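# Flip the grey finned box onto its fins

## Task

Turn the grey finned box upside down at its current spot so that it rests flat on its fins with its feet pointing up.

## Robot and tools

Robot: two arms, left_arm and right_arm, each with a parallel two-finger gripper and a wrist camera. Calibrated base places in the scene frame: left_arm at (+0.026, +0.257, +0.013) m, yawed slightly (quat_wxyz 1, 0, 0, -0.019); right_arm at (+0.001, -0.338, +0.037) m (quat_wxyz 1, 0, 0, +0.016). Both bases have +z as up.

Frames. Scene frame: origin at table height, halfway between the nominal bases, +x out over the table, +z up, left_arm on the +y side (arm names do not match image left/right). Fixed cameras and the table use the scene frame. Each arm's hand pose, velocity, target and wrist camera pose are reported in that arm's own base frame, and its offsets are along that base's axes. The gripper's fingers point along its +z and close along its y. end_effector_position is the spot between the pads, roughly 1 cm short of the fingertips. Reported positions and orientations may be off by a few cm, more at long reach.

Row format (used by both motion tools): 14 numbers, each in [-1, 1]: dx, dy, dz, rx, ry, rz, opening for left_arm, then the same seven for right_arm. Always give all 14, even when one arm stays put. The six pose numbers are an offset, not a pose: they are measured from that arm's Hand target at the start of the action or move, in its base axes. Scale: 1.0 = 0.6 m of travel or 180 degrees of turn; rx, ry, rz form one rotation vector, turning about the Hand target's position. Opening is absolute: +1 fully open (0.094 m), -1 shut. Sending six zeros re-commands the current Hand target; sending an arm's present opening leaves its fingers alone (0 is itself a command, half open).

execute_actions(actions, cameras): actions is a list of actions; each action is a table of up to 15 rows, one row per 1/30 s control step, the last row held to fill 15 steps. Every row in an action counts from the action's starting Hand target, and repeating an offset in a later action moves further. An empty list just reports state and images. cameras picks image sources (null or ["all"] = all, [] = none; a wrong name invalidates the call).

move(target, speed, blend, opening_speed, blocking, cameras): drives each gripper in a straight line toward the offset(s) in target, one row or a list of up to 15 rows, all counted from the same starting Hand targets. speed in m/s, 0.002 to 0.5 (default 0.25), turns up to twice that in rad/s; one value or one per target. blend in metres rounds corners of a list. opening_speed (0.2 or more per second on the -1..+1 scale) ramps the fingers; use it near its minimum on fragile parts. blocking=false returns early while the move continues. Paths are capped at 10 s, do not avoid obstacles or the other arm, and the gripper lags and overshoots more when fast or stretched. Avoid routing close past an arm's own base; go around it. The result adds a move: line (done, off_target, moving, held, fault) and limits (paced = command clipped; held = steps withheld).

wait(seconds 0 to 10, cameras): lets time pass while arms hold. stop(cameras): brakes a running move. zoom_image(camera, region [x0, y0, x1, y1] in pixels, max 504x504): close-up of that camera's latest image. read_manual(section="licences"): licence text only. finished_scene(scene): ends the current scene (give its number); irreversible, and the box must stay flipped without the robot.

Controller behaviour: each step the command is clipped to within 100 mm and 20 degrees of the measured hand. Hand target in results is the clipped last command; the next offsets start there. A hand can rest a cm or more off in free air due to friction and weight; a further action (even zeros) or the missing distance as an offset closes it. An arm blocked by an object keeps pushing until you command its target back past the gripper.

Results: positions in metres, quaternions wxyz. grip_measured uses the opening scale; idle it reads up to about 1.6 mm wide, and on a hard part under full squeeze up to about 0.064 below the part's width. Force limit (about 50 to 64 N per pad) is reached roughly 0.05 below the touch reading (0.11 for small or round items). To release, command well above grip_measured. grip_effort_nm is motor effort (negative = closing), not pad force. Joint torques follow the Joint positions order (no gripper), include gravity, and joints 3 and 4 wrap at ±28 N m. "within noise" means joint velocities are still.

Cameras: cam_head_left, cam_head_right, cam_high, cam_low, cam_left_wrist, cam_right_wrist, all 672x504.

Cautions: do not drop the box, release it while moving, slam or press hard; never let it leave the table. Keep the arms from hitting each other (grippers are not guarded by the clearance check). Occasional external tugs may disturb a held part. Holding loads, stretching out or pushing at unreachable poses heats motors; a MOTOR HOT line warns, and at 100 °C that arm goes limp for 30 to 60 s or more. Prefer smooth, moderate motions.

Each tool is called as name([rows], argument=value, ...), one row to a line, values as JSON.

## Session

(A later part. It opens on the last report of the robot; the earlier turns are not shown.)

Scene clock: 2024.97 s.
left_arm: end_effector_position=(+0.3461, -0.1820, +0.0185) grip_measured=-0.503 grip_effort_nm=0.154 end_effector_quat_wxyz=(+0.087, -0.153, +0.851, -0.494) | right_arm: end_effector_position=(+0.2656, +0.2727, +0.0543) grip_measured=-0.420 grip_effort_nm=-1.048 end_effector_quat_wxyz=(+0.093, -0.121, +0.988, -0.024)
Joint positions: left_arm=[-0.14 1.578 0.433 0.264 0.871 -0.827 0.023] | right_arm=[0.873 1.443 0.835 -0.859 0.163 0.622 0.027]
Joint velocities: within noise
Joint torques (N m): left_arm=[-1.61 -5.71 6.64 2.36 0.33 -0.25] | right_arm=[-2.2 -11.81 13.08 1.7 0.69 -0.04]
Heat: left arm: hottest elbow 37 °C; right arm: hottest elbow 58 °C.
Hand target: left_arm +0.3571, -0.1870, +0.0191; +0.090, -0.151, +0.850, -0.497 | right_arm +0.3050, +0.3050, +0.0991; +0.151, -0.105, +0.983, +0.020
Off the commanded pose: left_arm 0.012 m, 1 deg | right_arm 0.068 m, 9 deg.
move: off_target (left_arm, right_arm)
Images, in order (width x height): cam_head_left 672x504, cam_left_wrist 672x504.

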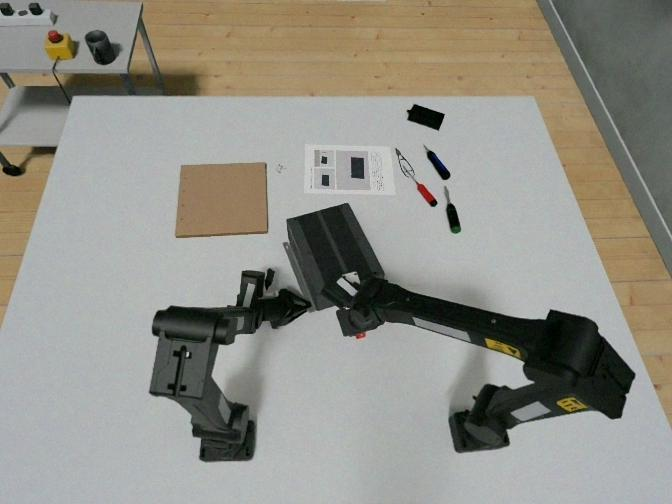

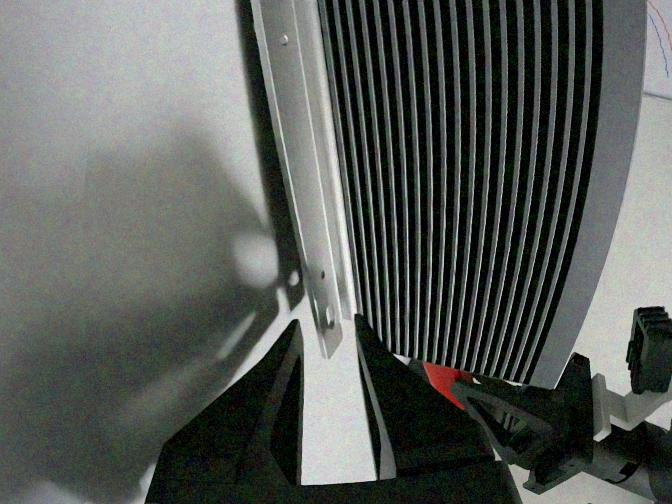

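move(target=[0.03,0.003,-0.002,0,0,0,-0.5, 0,0,0,0,0,0,-0.75], speed=0.05, cameras=["cam_left_wrist","cam_head_left"])

zoom_image(camera="cam_left_wrist", region=[250, 230, 400, 380])

zoom_image(camera="cam_head_left", region=[250, 270, 350, 340])

Scene clock: 2035.37 s.
left_arm: end_effector_position=(+0.3641, -0.1847, +0.0187) grip_measured=-0.503 grip_effort_nm=0.154 end_effector_quat_wxyz=(+0.090, -0.151, +0.850, -0.496) | right_arm: end_effector_position=(+0.2656, +0.2727, +0.0543) grip_measured=-0.420 grip_effort_nm=-1.043 end_effector_quat_wxyz=(+0.093, -0.121, +0.988, -0.024)
Joint positions: left_arm=[-0.14 1.613 0.48 0.263 0.873 -0.828 0.023] | right_arm=[0.873 1.443 0.835 -0.859 0.163 0.622 0.027]
Joint velocities: within noise
Joint torques (N m): left_arm=[-0.5 -6.3 6.95 1.47 0.57 -0.09] | right_arm=[-2.26 -11.81 13.14 1.59 0.68 -0.05]
Heat: left arm: hottest elbow 37 °C; right arm: hottest elbow 59 °C.
Hand target: left_arm +0.3750, -0.1852, +0.0178; +0.090, -0.151, +0.850, -0.497 | right_arm +0.3050, +0.3050, +0.0991; +0.151, -0.105, +0.983, +0.020
Off the commanded pose: left_arm 0.011 m, 0 deg | right_arm 0.068 m, 9 deg.
move: off_target (left_arm, right_arm)
Images, in order (width x height): cam_head_left 672x504, cam_left_wrist 672x504.

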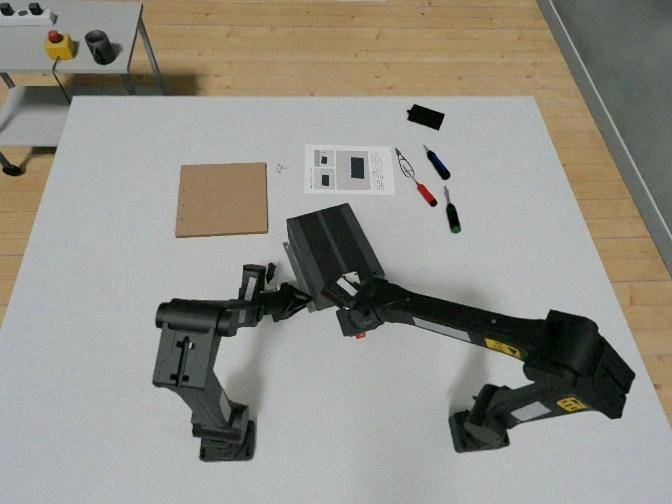

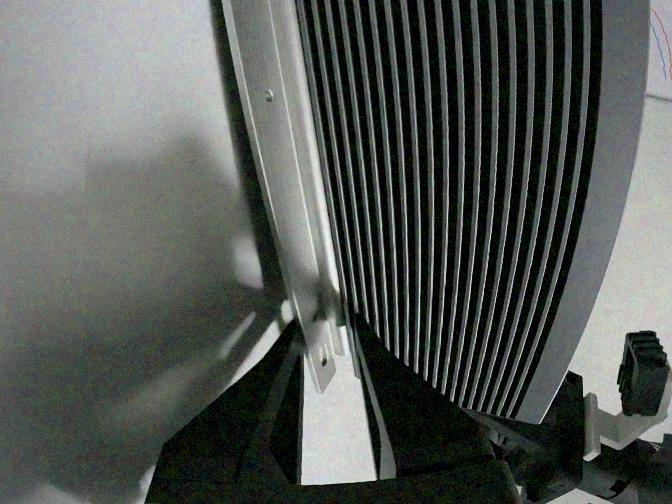

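Scaled by 3.360 from the camera's 672x504 image, which has a finer 960x720 frame.

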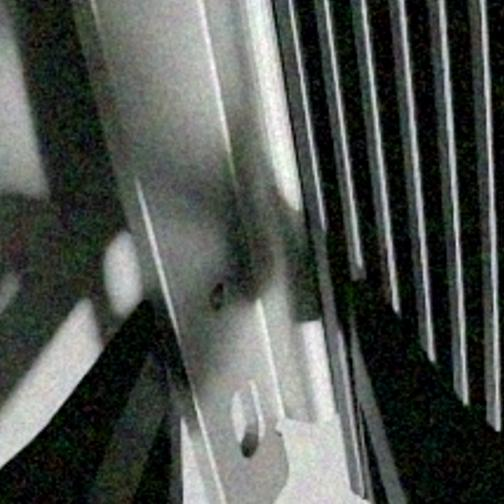

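Scaled by 5.040.

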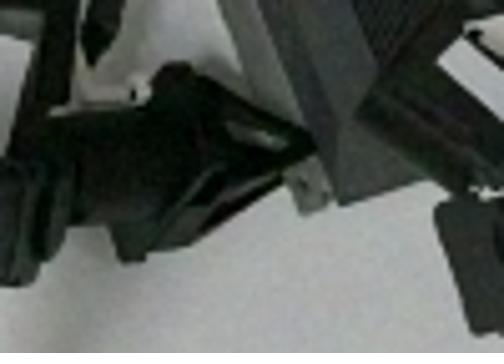

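move(target=[0,0,0,0,0,0,-0.97, 0,0,0,0,0,0,-0.75], opening_speed=0.25, cameras=["cam_left_wrist","cam_low","cam_high"])

zoom_image(camera="cam_left_wrist", region=[250, 230, 400, 380])

zoom_image(camera="cam_low", region=[235, 245, 395, 305])

Scene clock: 2044.47 s.
left_arm: end_effector_position=(+0.3631, -0.1818, +0.0132) grip_measured=-0.909 grip_effort_nm=-0.965 end_effector_quat_wxyz=(+0.085, -0.159, +0.852, -0.491) | right_arm: end_effector_position=(+0.2657, +0.2726, +0.0545) grip_measured=-0.420 grip_effort_nm=-1.048 end_effector_quat_wxyz=(+0.094, -0.120, +0.988, -0.024)
Joint positions: left_arm=[-0.135 1.624 0.48 0.253 0.867 -0.828 0.004] | right_arm=[0.873 1.442 0.835 -0.859 0.163 0.622 0.027]
Joint velocities: within noise
Joint torques (N m): left_arm=[-1.03 -7.18 6.86 1.73 0.87 -0.09] | right_arm=[-1.79 -12.22 13 1.68 0.69 -0.05]
Heat: left arm: hottest elbow 37 °C; right arm: hottest elbow 59 °C.
Hand target: left_arm +0.3750, -0.1852, +0.0179; +0.090, -0.151, +0.850, -0.497 | right_arm +0.3049, +0.3051, +0.0991; +0.151, -0.105, +0.983, +0.020
Off the commanded pose: left_arm 0.013 m, 1 deg | right_arm 0.068 m, 9 deg.
move: off_target (left_arm, right_arm)
Images, in order (width x height): cam_high 672x504, cam_low 672x504, cam_left_wrist 672x504.

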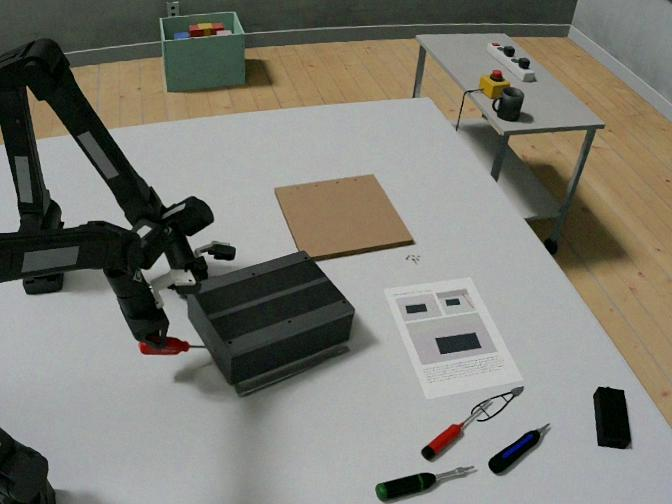

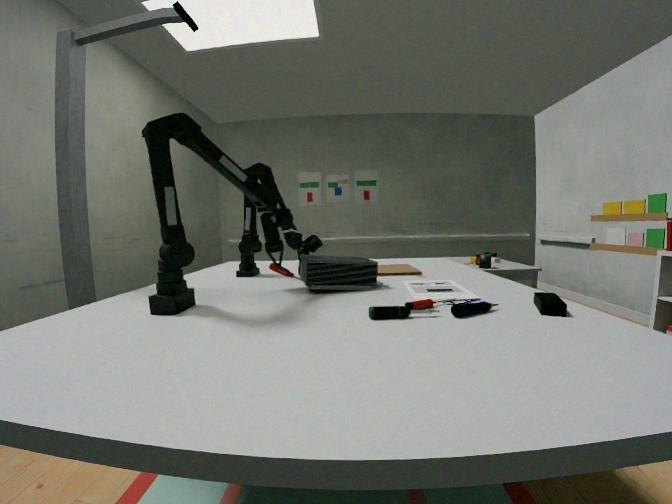

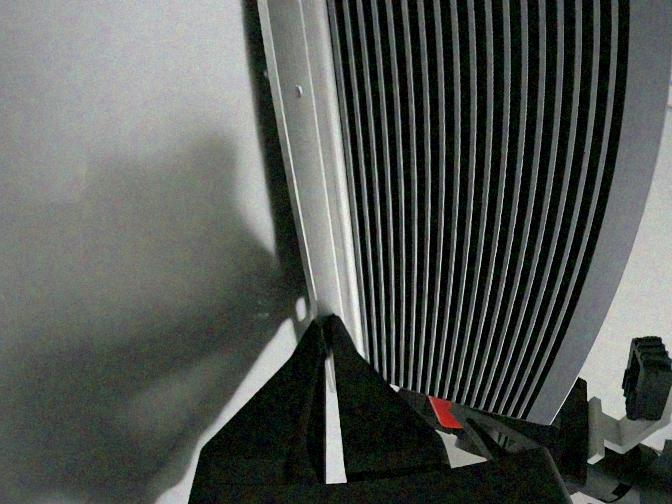

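Scaled by 3.360 from the camera's 672x504 image, which has a finer 960x720 frame.

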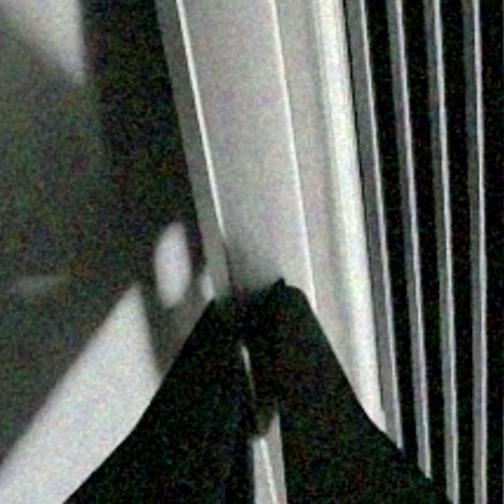

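Scaled by 3.150.

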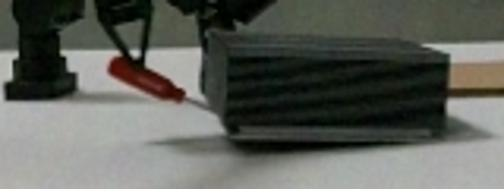

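move(target=[-0.01,0.0,0.1,0,0,0,-0.97, 0,0,0,0,0,0,-0.75], speed=0.05, cameras=["cam_left_wrist","cam_low","cam_high","cam_right_wrist"])

zoom_image(camera="cam_left_wrist", region=[250, 230, 400, 380])

zoom_image(camera="cam_low", region=[235, 245, 395, 305])

Scene clock: 2071.40 s.
left_arm: end_effector_position=(+0.3536, -0.1775, +0.0426) grip_measured=-0.940 grip_effort_nm=-1.009 end_effector_quat_wxyz=(+0.067, -0.178, +0.860, -0.473) | right_arm: end_effector_position=(+0.2694, +0.2776, +0.0633) grip_measured=-0.420 grip_effort_nm=-1.038 end_effector_quat_wxyz=(+0.102, -0.119, +0.988, -0.015)
Joint positions: left_arm=[-0.134 1.474 0.491 0.03 0.841 -0.825 0.003] | right_arm=[0.873 1.428 0.846 -0.859 0.161 0.622 0.027]
Joint velocities: within noise
Joint torques (N m): left_arm=[-1.2 -11.46 8.54 1.22 1.81 -0.14] | right_arm=[-1.9 -10.7 12.49 1.89 0.74 -0.03]
Heat: left arm: hottest elbow 38 °C; right arm: hottest elbow 59 °C.
Hand target: left_arm +0.3691, -0.1853, +0.0780; +0.090, -0.151, +0.850, -0.497 | right_arm +0.3050, +0.3051, +0.0992; +0.151, -0.105, +0.983, +0.020
Off the commanded pose: left_arm 0.039 m, 5 deg | right_arm 0.057 m, 7 deg.
move: off_target (left_arm, right_arm)
Images, in order (width x height): cam_high 672x504, cam_low 672x504, cam_left_wrist 672x504, cam_right_wrist 672x504.

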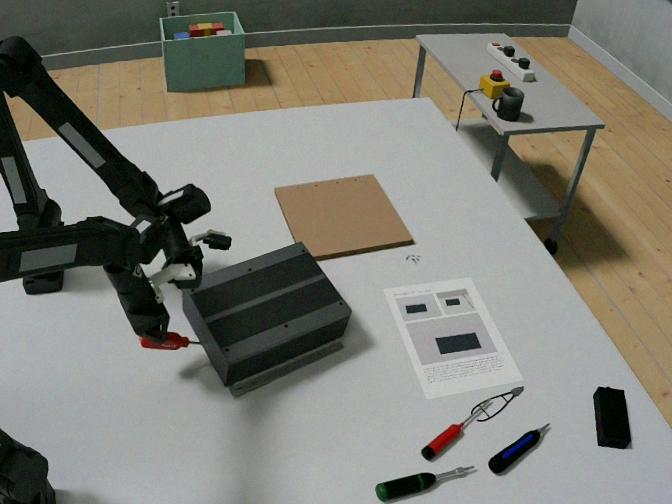

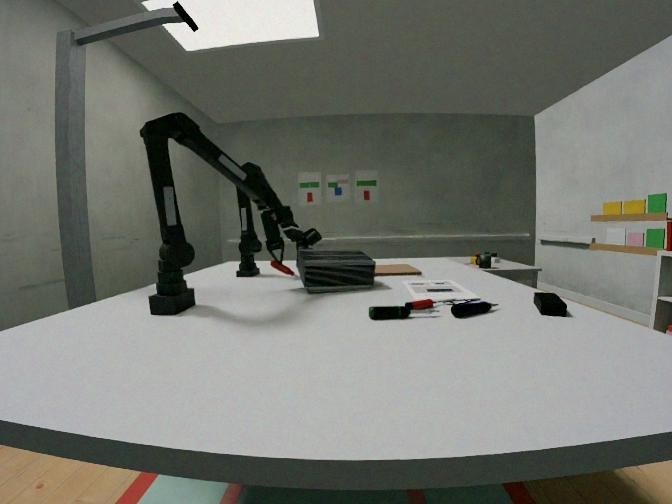

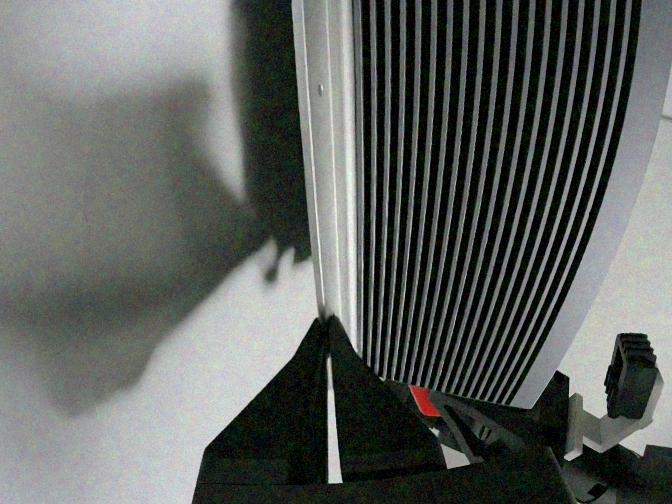

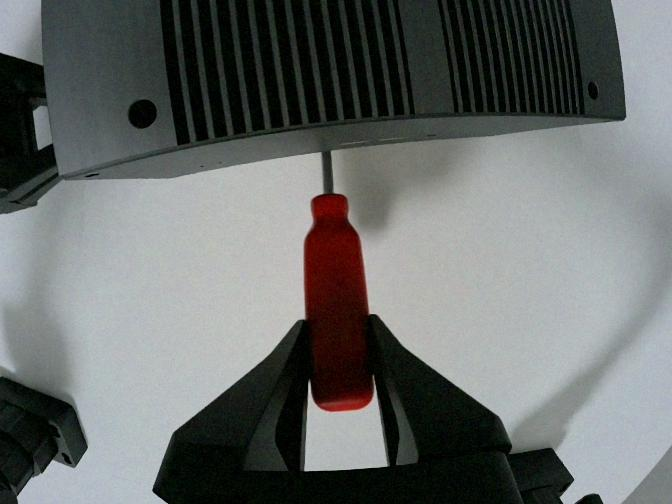

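Scaled by 3.360 from the camera's 672x504 image, which has a finer 960x720 frame.

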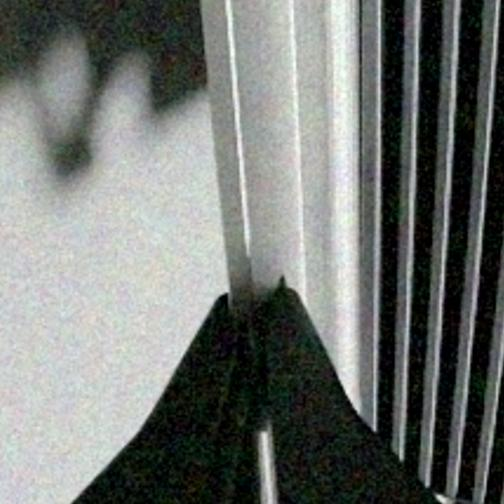

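Scaled by 3.150.

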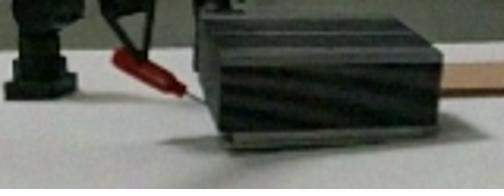

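move(target=[0.0167,-0.05,0.127,0,0,0,-0.97, 0,0,0,0,0,0,-0.75], speed=0.05, cameras=["cam_left_wrist","cam_low","cam_high","cam_right_wrist"])

zoom_image(camera="cam_left_wrist", region=[250, 230, 400, 380])

zoom_image(camera="cam_low", region=[235, 225, 395, 305])

Scene clock: 2099.70 s.
left_arm: end_effector_position=(+0.3519, -0.1987, +0.0922) grip_measured=-0.960 grip_effort_nm=-1.009 end_effector_quat_wxyz=(+0.055, -0.178, +0.869, -0.458) | right_arm: end_effector_position=(+0.2788, +0.2870, +0.0727) grip_measured=-0.420 grip_effort_nm=-1.038 end_effector_quat_wxyz=(+0.117, -0.117, +0.986, -0.006)
Joint positions: left_arm=[-0.207 1.322 0.562 -0.188 0.785 -0.876 0.002] | right_arm=[0.873 1.428 0.871 -0.849 0.168 0.622 0.027]
Joint velocities: within noise
Joint torques (N m): left_arm=[-2.08 -11.87 13.11 1.55 1.94 -0.55] | right_arm=[-2.37 -10.81 10.99 1.78 0.43 -0.03]
Heat: left arm: hottest elbow 39 °C; right arm: hottest elbow 59 °C.
Hand target: left_arm +0.3791, -0.2153, +0.1542; +0.090, -0.151, +0.850, -0.497 | right_arm +0.3049, +0.3051, +0.0990; +0.151, -0.105, +0.983, +0.020
Off the commanded pose: left_arm 0.070 m, 7 deg | right_arm 0.041 m, 5 deg.
move: off_target (left_arm, right_arm)
Images, in order (width x height): cam_high 672x504, cam_low 672x504, cam_left_wrist 672x504, cam_right_wrist 672x504.

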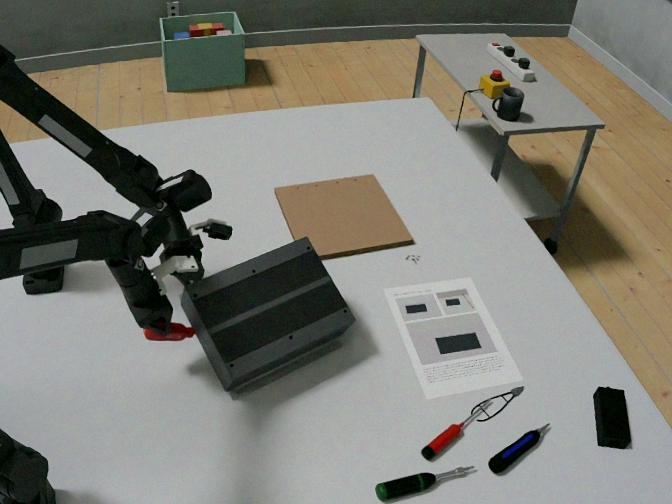

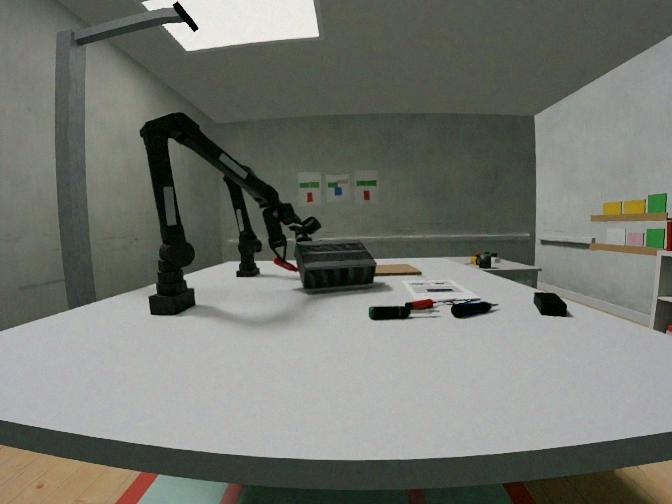

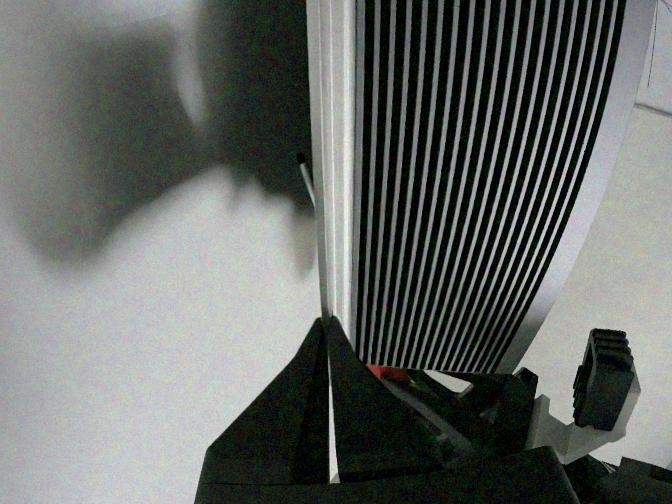

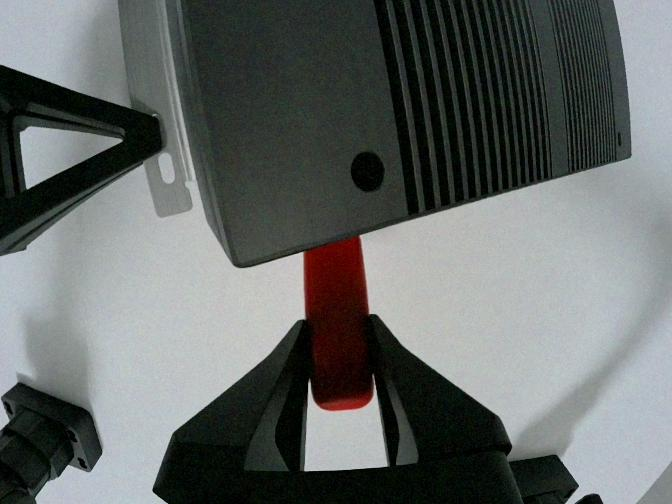

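Scaled by 3.360 from the camera's 672x504 image, which has a finer 960x720 frame.

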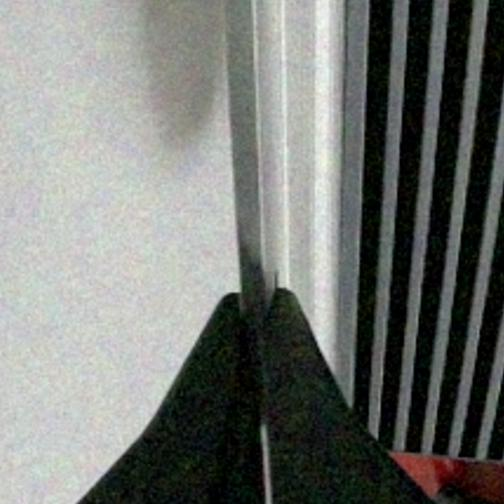

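Scaled by 3.150.

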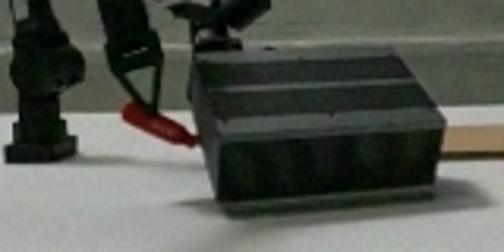

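move(target=[0,0,0,0,0,0,-0.97, -0.24,-0.07,-0.02,0,0,0,-0.75], speed=0.1, cameras=["cam_left_wrist","cam_low","cam_high","cam_right_wrist"])

Scene clock: 2119.57 s.
left_arm: end_effector_position=(+0.3510, -0.2004, +0.0961) grip_measured=-0.962 grip_effort_nm=-1.013 end_effector_quat_wxyz=(+0.056, -0.175, +0.869, -0.460) | right_arm: end_effector_position=(+0.1634, +0.2595, +0.0811) grip_measured=-0.420 grip_effort_nm=-1.043 end_effector_quat_wxyz=(+0.145, -0.104, +0.984, +0.014)
Joint positions: left_arm=[-0.212 1.311 0.563 -0.193 0.787 -0.878 0.002] | right_arm=[1.141 1.145 0.64 -0.888 0.235 0.91 0.027]
Joint velocities: within noise
Joint torques (N m): left_arm=[-1.67 -10.99 13.2 1.76 1.83 -0.53] | right_arm=[0.38 -5.83 7.51 0.58 0.46 -0.01]
Heat: left arm: hottest elbow 44 °C; right arm: hottest elbow 59 °C.
Hand target: left_arm +0.3792, -0.2153, +0.1542; +0.090, -0.151, +0.850, -0.497 | right_arm +0.1610, +0.2631, +0.0871; +0.151, -0.105, +0.983, +0.020
Off the commanded pose: left_arm 0.066 m, 7 deg | right_arm 0.007 m, 1 deg.
move: off_target (left_arm)
Images, in order (width x height): cam_high 672x504, cam_low 672x504, cam_left_wrist 672x504, cam_right_wrist 672x504.

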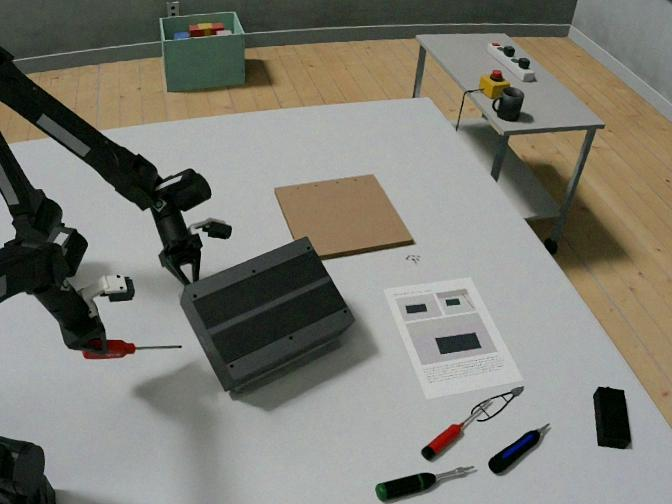

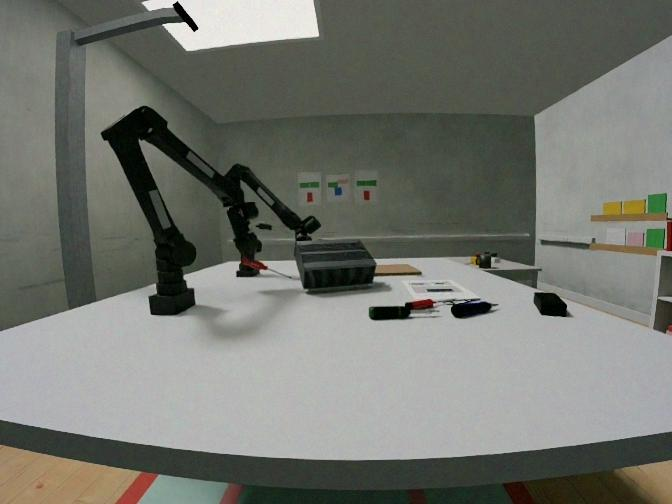

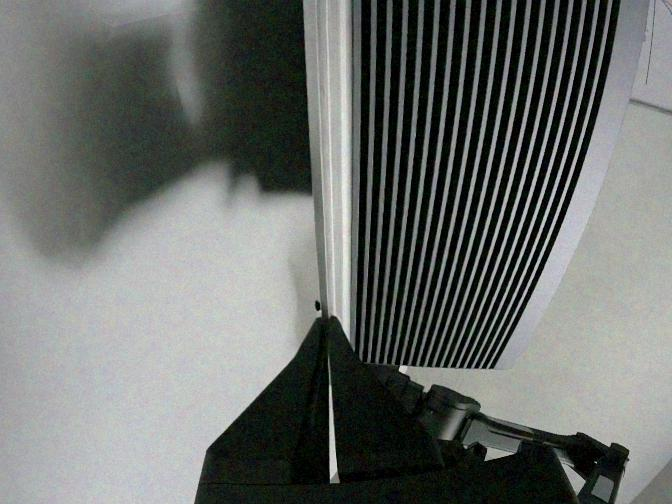

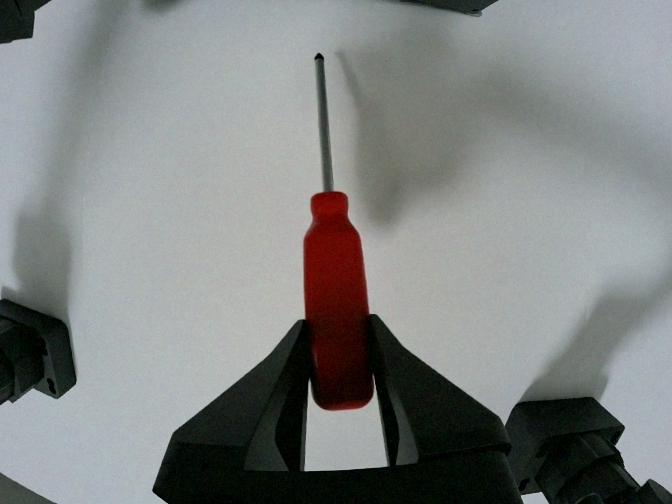

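move([
  [0,0,0,0,0,0,-0.97, 0,0,0.083,0,0,0,-0.75],
  [0,0,0,0,0,0,-0.97, 0.198,-0.355,0.083,0,0,0,-0.75],
  [0,0,0,0,0,0,-0.97, 0.132,-0.655,0.083,0,0,0,-0.75],
  [0,0,0,0,0,0,-0.97, 0.132,-0.655,-0.157,0,0,0,-0.75],
  [0,0,0,0,0,0,-0.97, 0.132,-0.655,-0.157,0,0,0,0.2],
  [0,0,0,0,0,0,-0.97, 0.132,-0.655,0.1,0,0,0,0.2],
], speed=[0.25,0.25,0.25,0.08,0.1,0.15], blend=[0.03,0.05,0.02,0,0,0], opening_speed=0.8)

Scene clock: 2143.27 s.
left_arm: end_effector_position=(+0.3509, -0.2003, +0.0959) grip_measured=-0.962 grip_effort_nm=-1.009 end_effector_quat_wxyz=(+0.056, -0.175, +0.869, -0.460) | right_arm: end_effector_position=(+0.2306, -0.1179, +0.1269) grip_measured=+0.198 grip_effort_nm=0.071 end_effector_quat_wxyz=(+0.135, -0.107, +0.984, +0.037)
Joint positions: left_arm=[-0.212 1.311 0.563 -0.193 0.786 -0.878 0.002] | right_arm=[-0.626 0.941 0.645 -1.121 -0.236 -0.824 0.056]
Joint velocities: within noise
Joint torques (N m): left_arm=[-1.61 -10.99 13.19 1.8 1.84 -0.53] | right_arm=[-1.96 -2.84 11.17 0.65 -0.13 -0.09]
Heat: left arm: hottest elbow 46 °C; right arm: hottest elbow 55 °C.
Hand target: left_arm +0.3792, -0.2153, +0.1542; +0.090, -0.151, +0.850, -0.497 | right_arm +0.2401, -0.1299, +0.1471; +0.151, -0.105, +0.983, +0.020
Off the commanded pose: left_arm 0.066 m, 7 deg | right_arm 0.025 m, 3 deg.
move: off_target (left_arm, right_arm); blend cut to 0.0249 m at target 1

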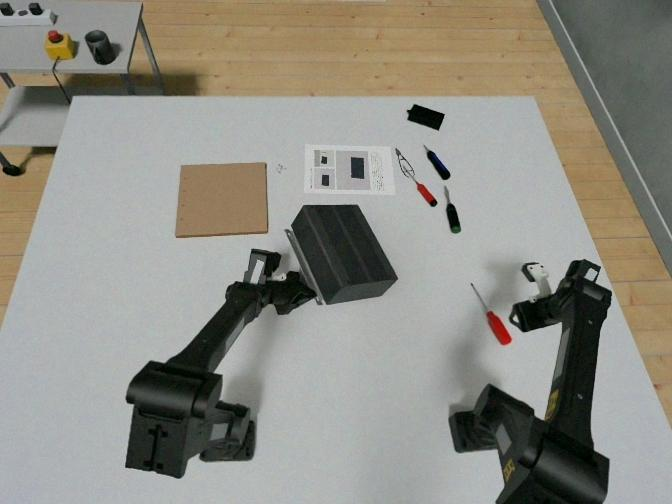

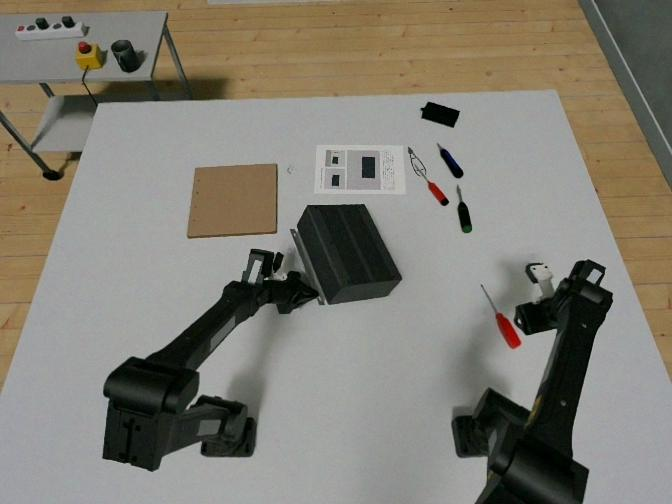

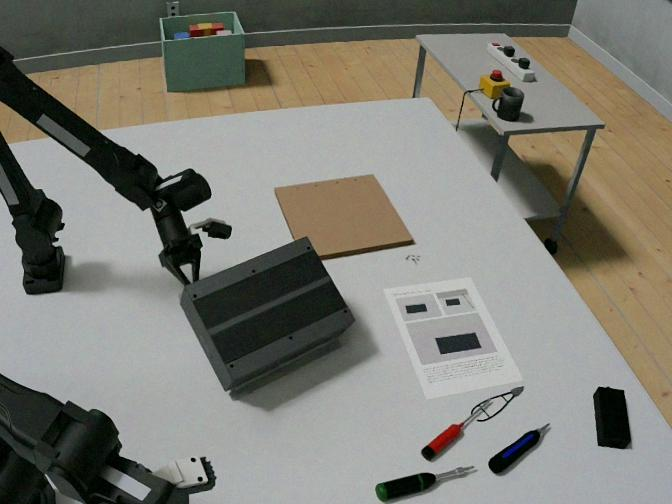

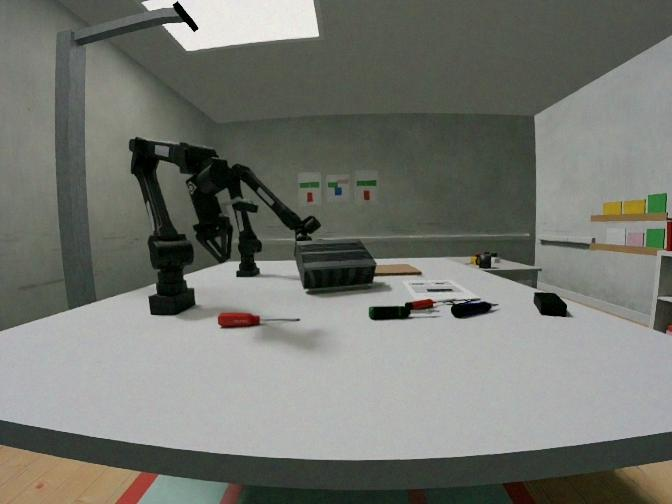

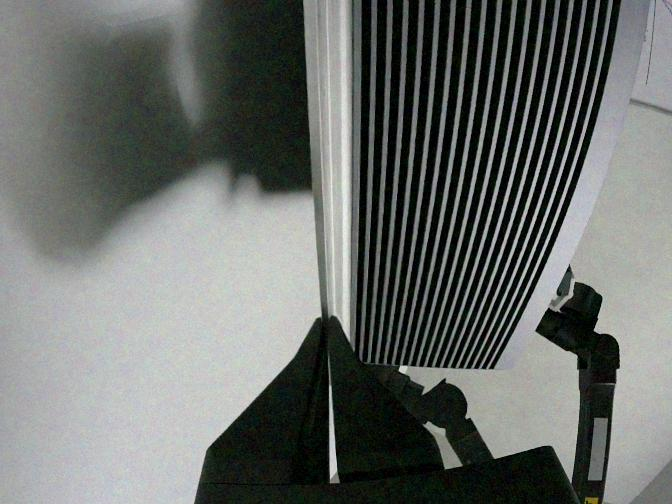

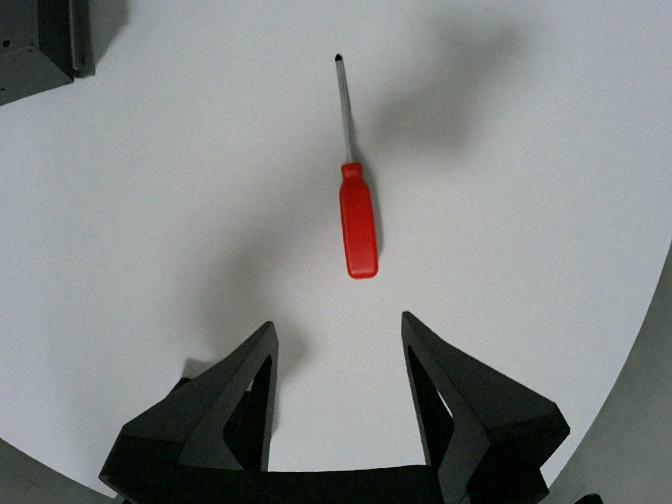

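move([
  [-0.002,-0.052,0.043,0.0895,0.03,0,-0.97, 0,0,0,0,0,0,0.2],
  [0.0108,-0.1307,0.0773,0.1791,0.0599,0,-0.97, 0,0,0,0,0,0,0.2],
], speed=0.07, blend=0.02)

Scene clock: 2285.70 s.
left_arm: end_effector_position=(+0.3714, -0.2768, +0.1807) grip_measured=-0.962 grip_effort_nm=-1.009 end_effector_quat_wxyz=(+0.037, -0.176, +0.961, -0.211) | right_arm: end_effector_position=(+0.2305, -0.1178, +0.1269) grip_measured=+0.198 grip_effort_nm=0.071 end_effector_quat_wxyz=(+0.135, -0.107, +0.984, +0.037)
Joint positions: left_arm=[-0.542 1.372 1.083 -0.936 0.264 -0.951 0.002] | right_arm=[-0.626 0.941 0.645 -1.121 -0.236 -0.824 0.056]
Joint velocities: within noise
Joint torques (N m): left_arm=[-1.96 -8 13.55 1.13 0.3 -0.14] | right_arm=[-1.49 -3.66 11.22 0.68 -0.19 -0.09]
Heat: left arm: hottest elbow 53 °C; right arm: hottest elbow 59 °C.
Hand target: left_arm +0.3856, -0.2936, +0.2005; +0.049, -0.165, +0.959, -0.225 | right_arm +0.2401, -0.1298, +0.1471; +0.151, -0.105, +0.983, +0.020
Off the commanded pose: left_arm 0.030 m, 2 deg | right_arm 0.025 m, 3 deg.
move: off_target (left_arm, right_arm)

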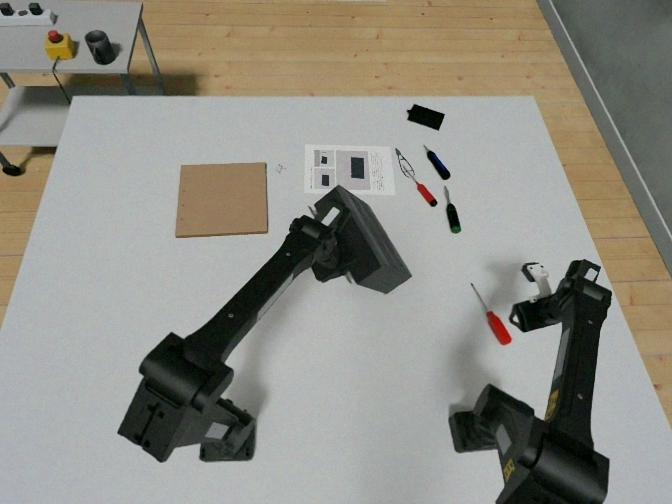

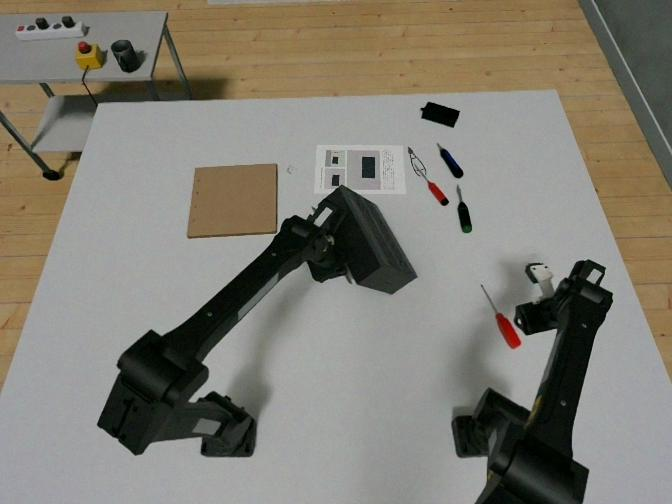

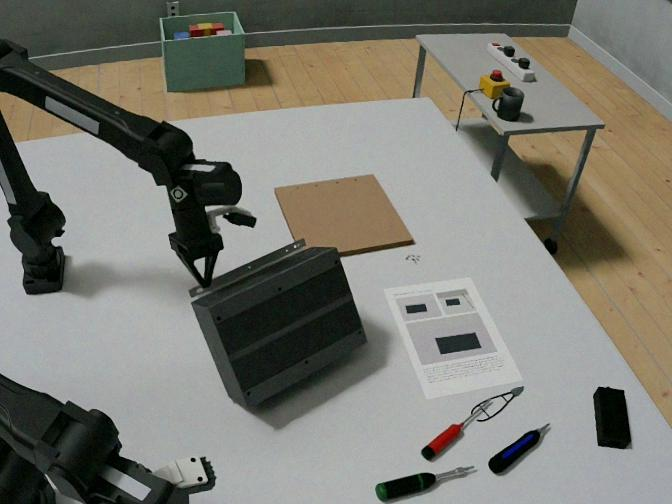

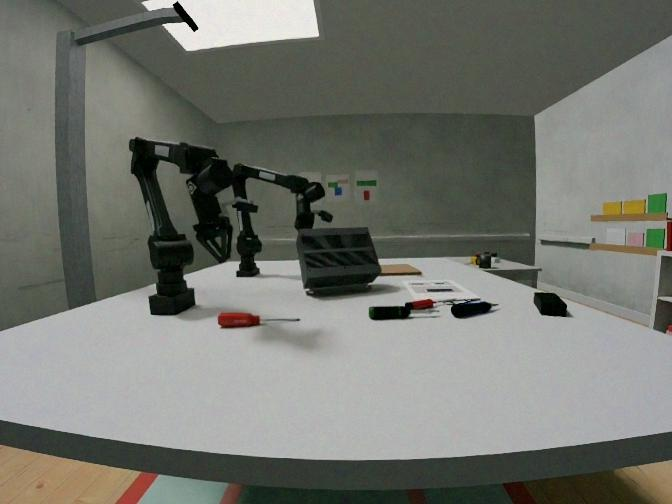

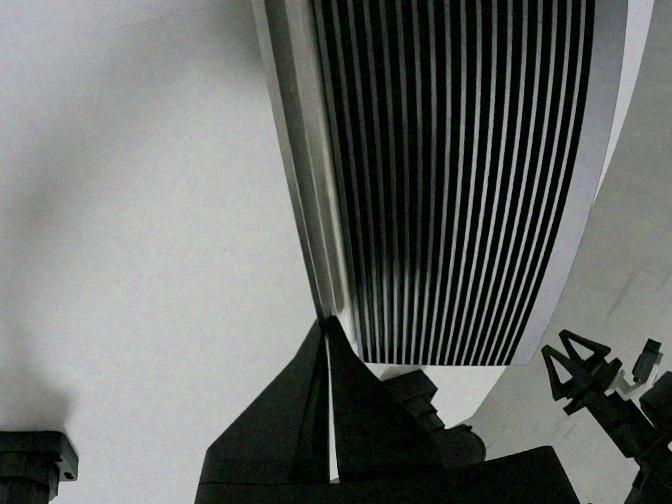

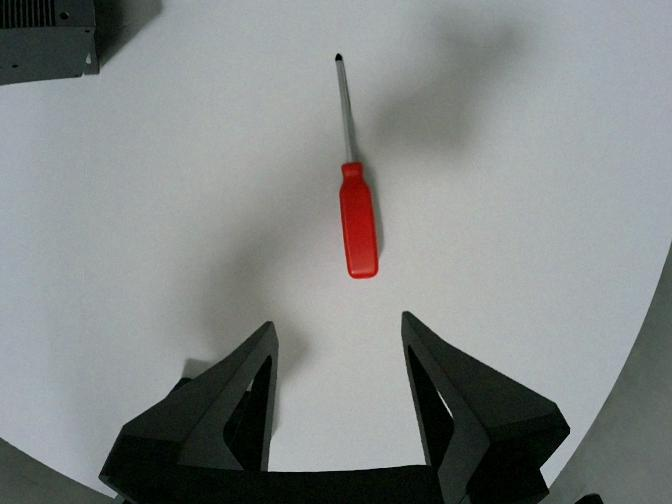

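move([
  [0.0145,-0.074,0.0285,0.079,0.0264,0,-0.97, 0,0,0,0,0,0,0.2],
  [0.0397,-0.1612,0.0357,0.1633,0.0546,0,-0.97, 0,0,0,0,0,0,0.2],
  [0.0757,-0.2688,0.0177,0.2423,0.081,0,-0.97, 0,0,0,0,0,0,0.2],
], speed=0.055, blend=0.02)

zoom_image(camera="cam_low", region=[235, 195, 425, 315])

Scene clock: 2310.70 s.
left_arm: end_effector_position=(+0.4133, -0.4514, +0.2251) grip_measured=-0.966 grip_effort_nm=-1.009 end_effector_quat_wxyz=(+0.049, -0.133, +0.988, +0.058) | right_arm: end_effector_position=(+0.2305, -0.1178, +0.1269) grip_measured=+0.198 grip_effort_nm=0.071 end_effector_quat_wxyz=(+0.135, -0.107, +0.984, +0.037)
Joint positions: left_arm=[-0.87 2.001 2.059 -1.675 -0.146 -1.14 0.002] | right_arm=[-0.626 0.941 0.645 -1.121 -0.236 -0.824 0.056]
Joint velocities: within noise
Joint torques (N m): left_arm=[0.44 -14.8 11.82 0.35 -0.77 -0.52] | right_arm=[-2.32 -3.02 11.1 0.61 -0.16 -0.08]
Heat: left arm: hottest elbow 56 °C; right arm: hottest elbow 59 °C.
Hand target: left_arm +0.4311, -0.4550, +0.2111; -0.012, -0.162, +0.972, +0.168 | right_arm +0.2401, -0.1298, +0.1471; +0.151, -0.105, +0.983, +0.020
Off the commanded pose: left_arm 0.023 m, 15 deg | right_arm 0.025 m, 3 deg.
joint sent to its limit (left arm) — joint 4 (wrist pitch), lower limit. The joint targets are off in orientation, not in position.
move: off_target (left_arm, right_arm)

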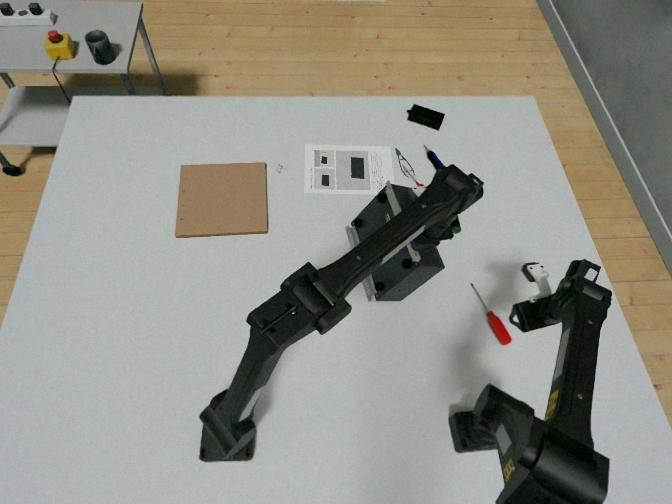

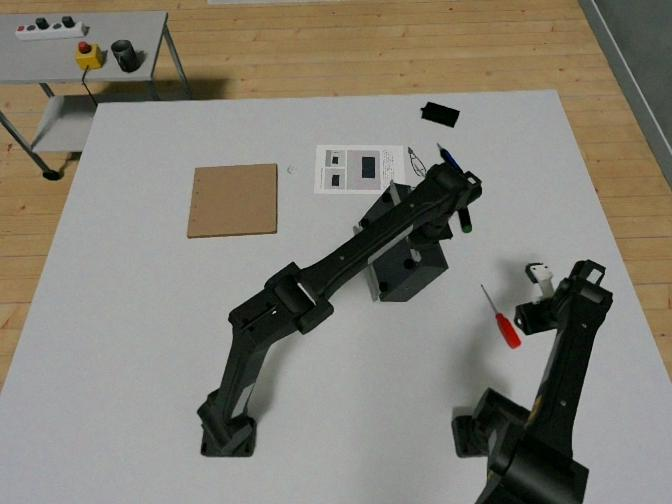

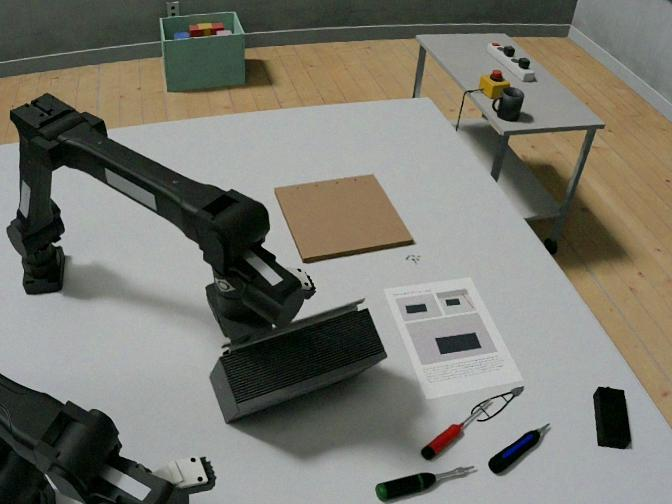

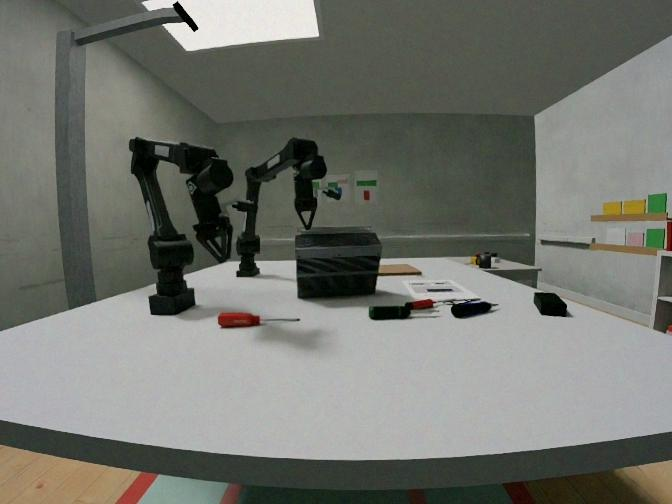

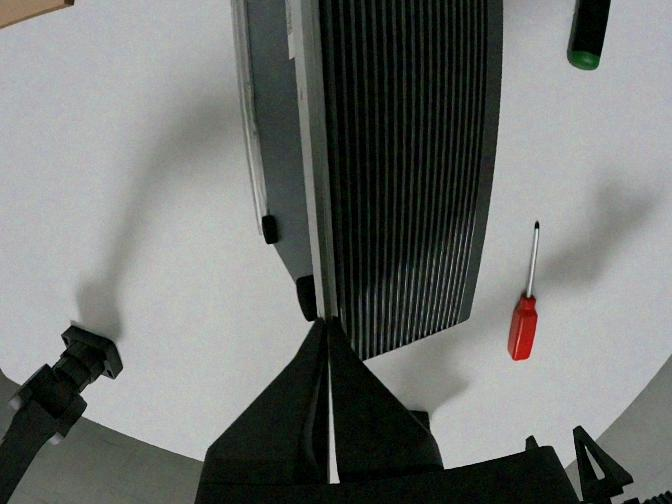

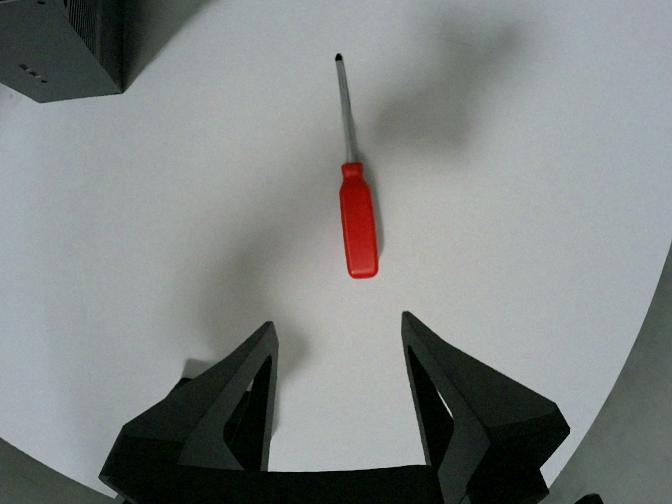

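Scaled by 2.653.

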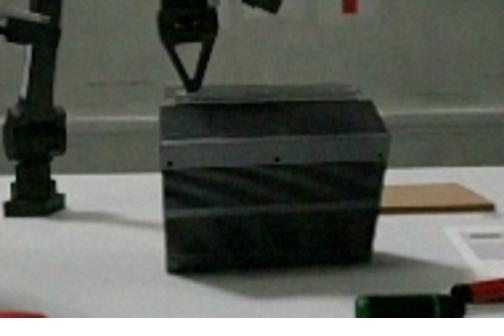

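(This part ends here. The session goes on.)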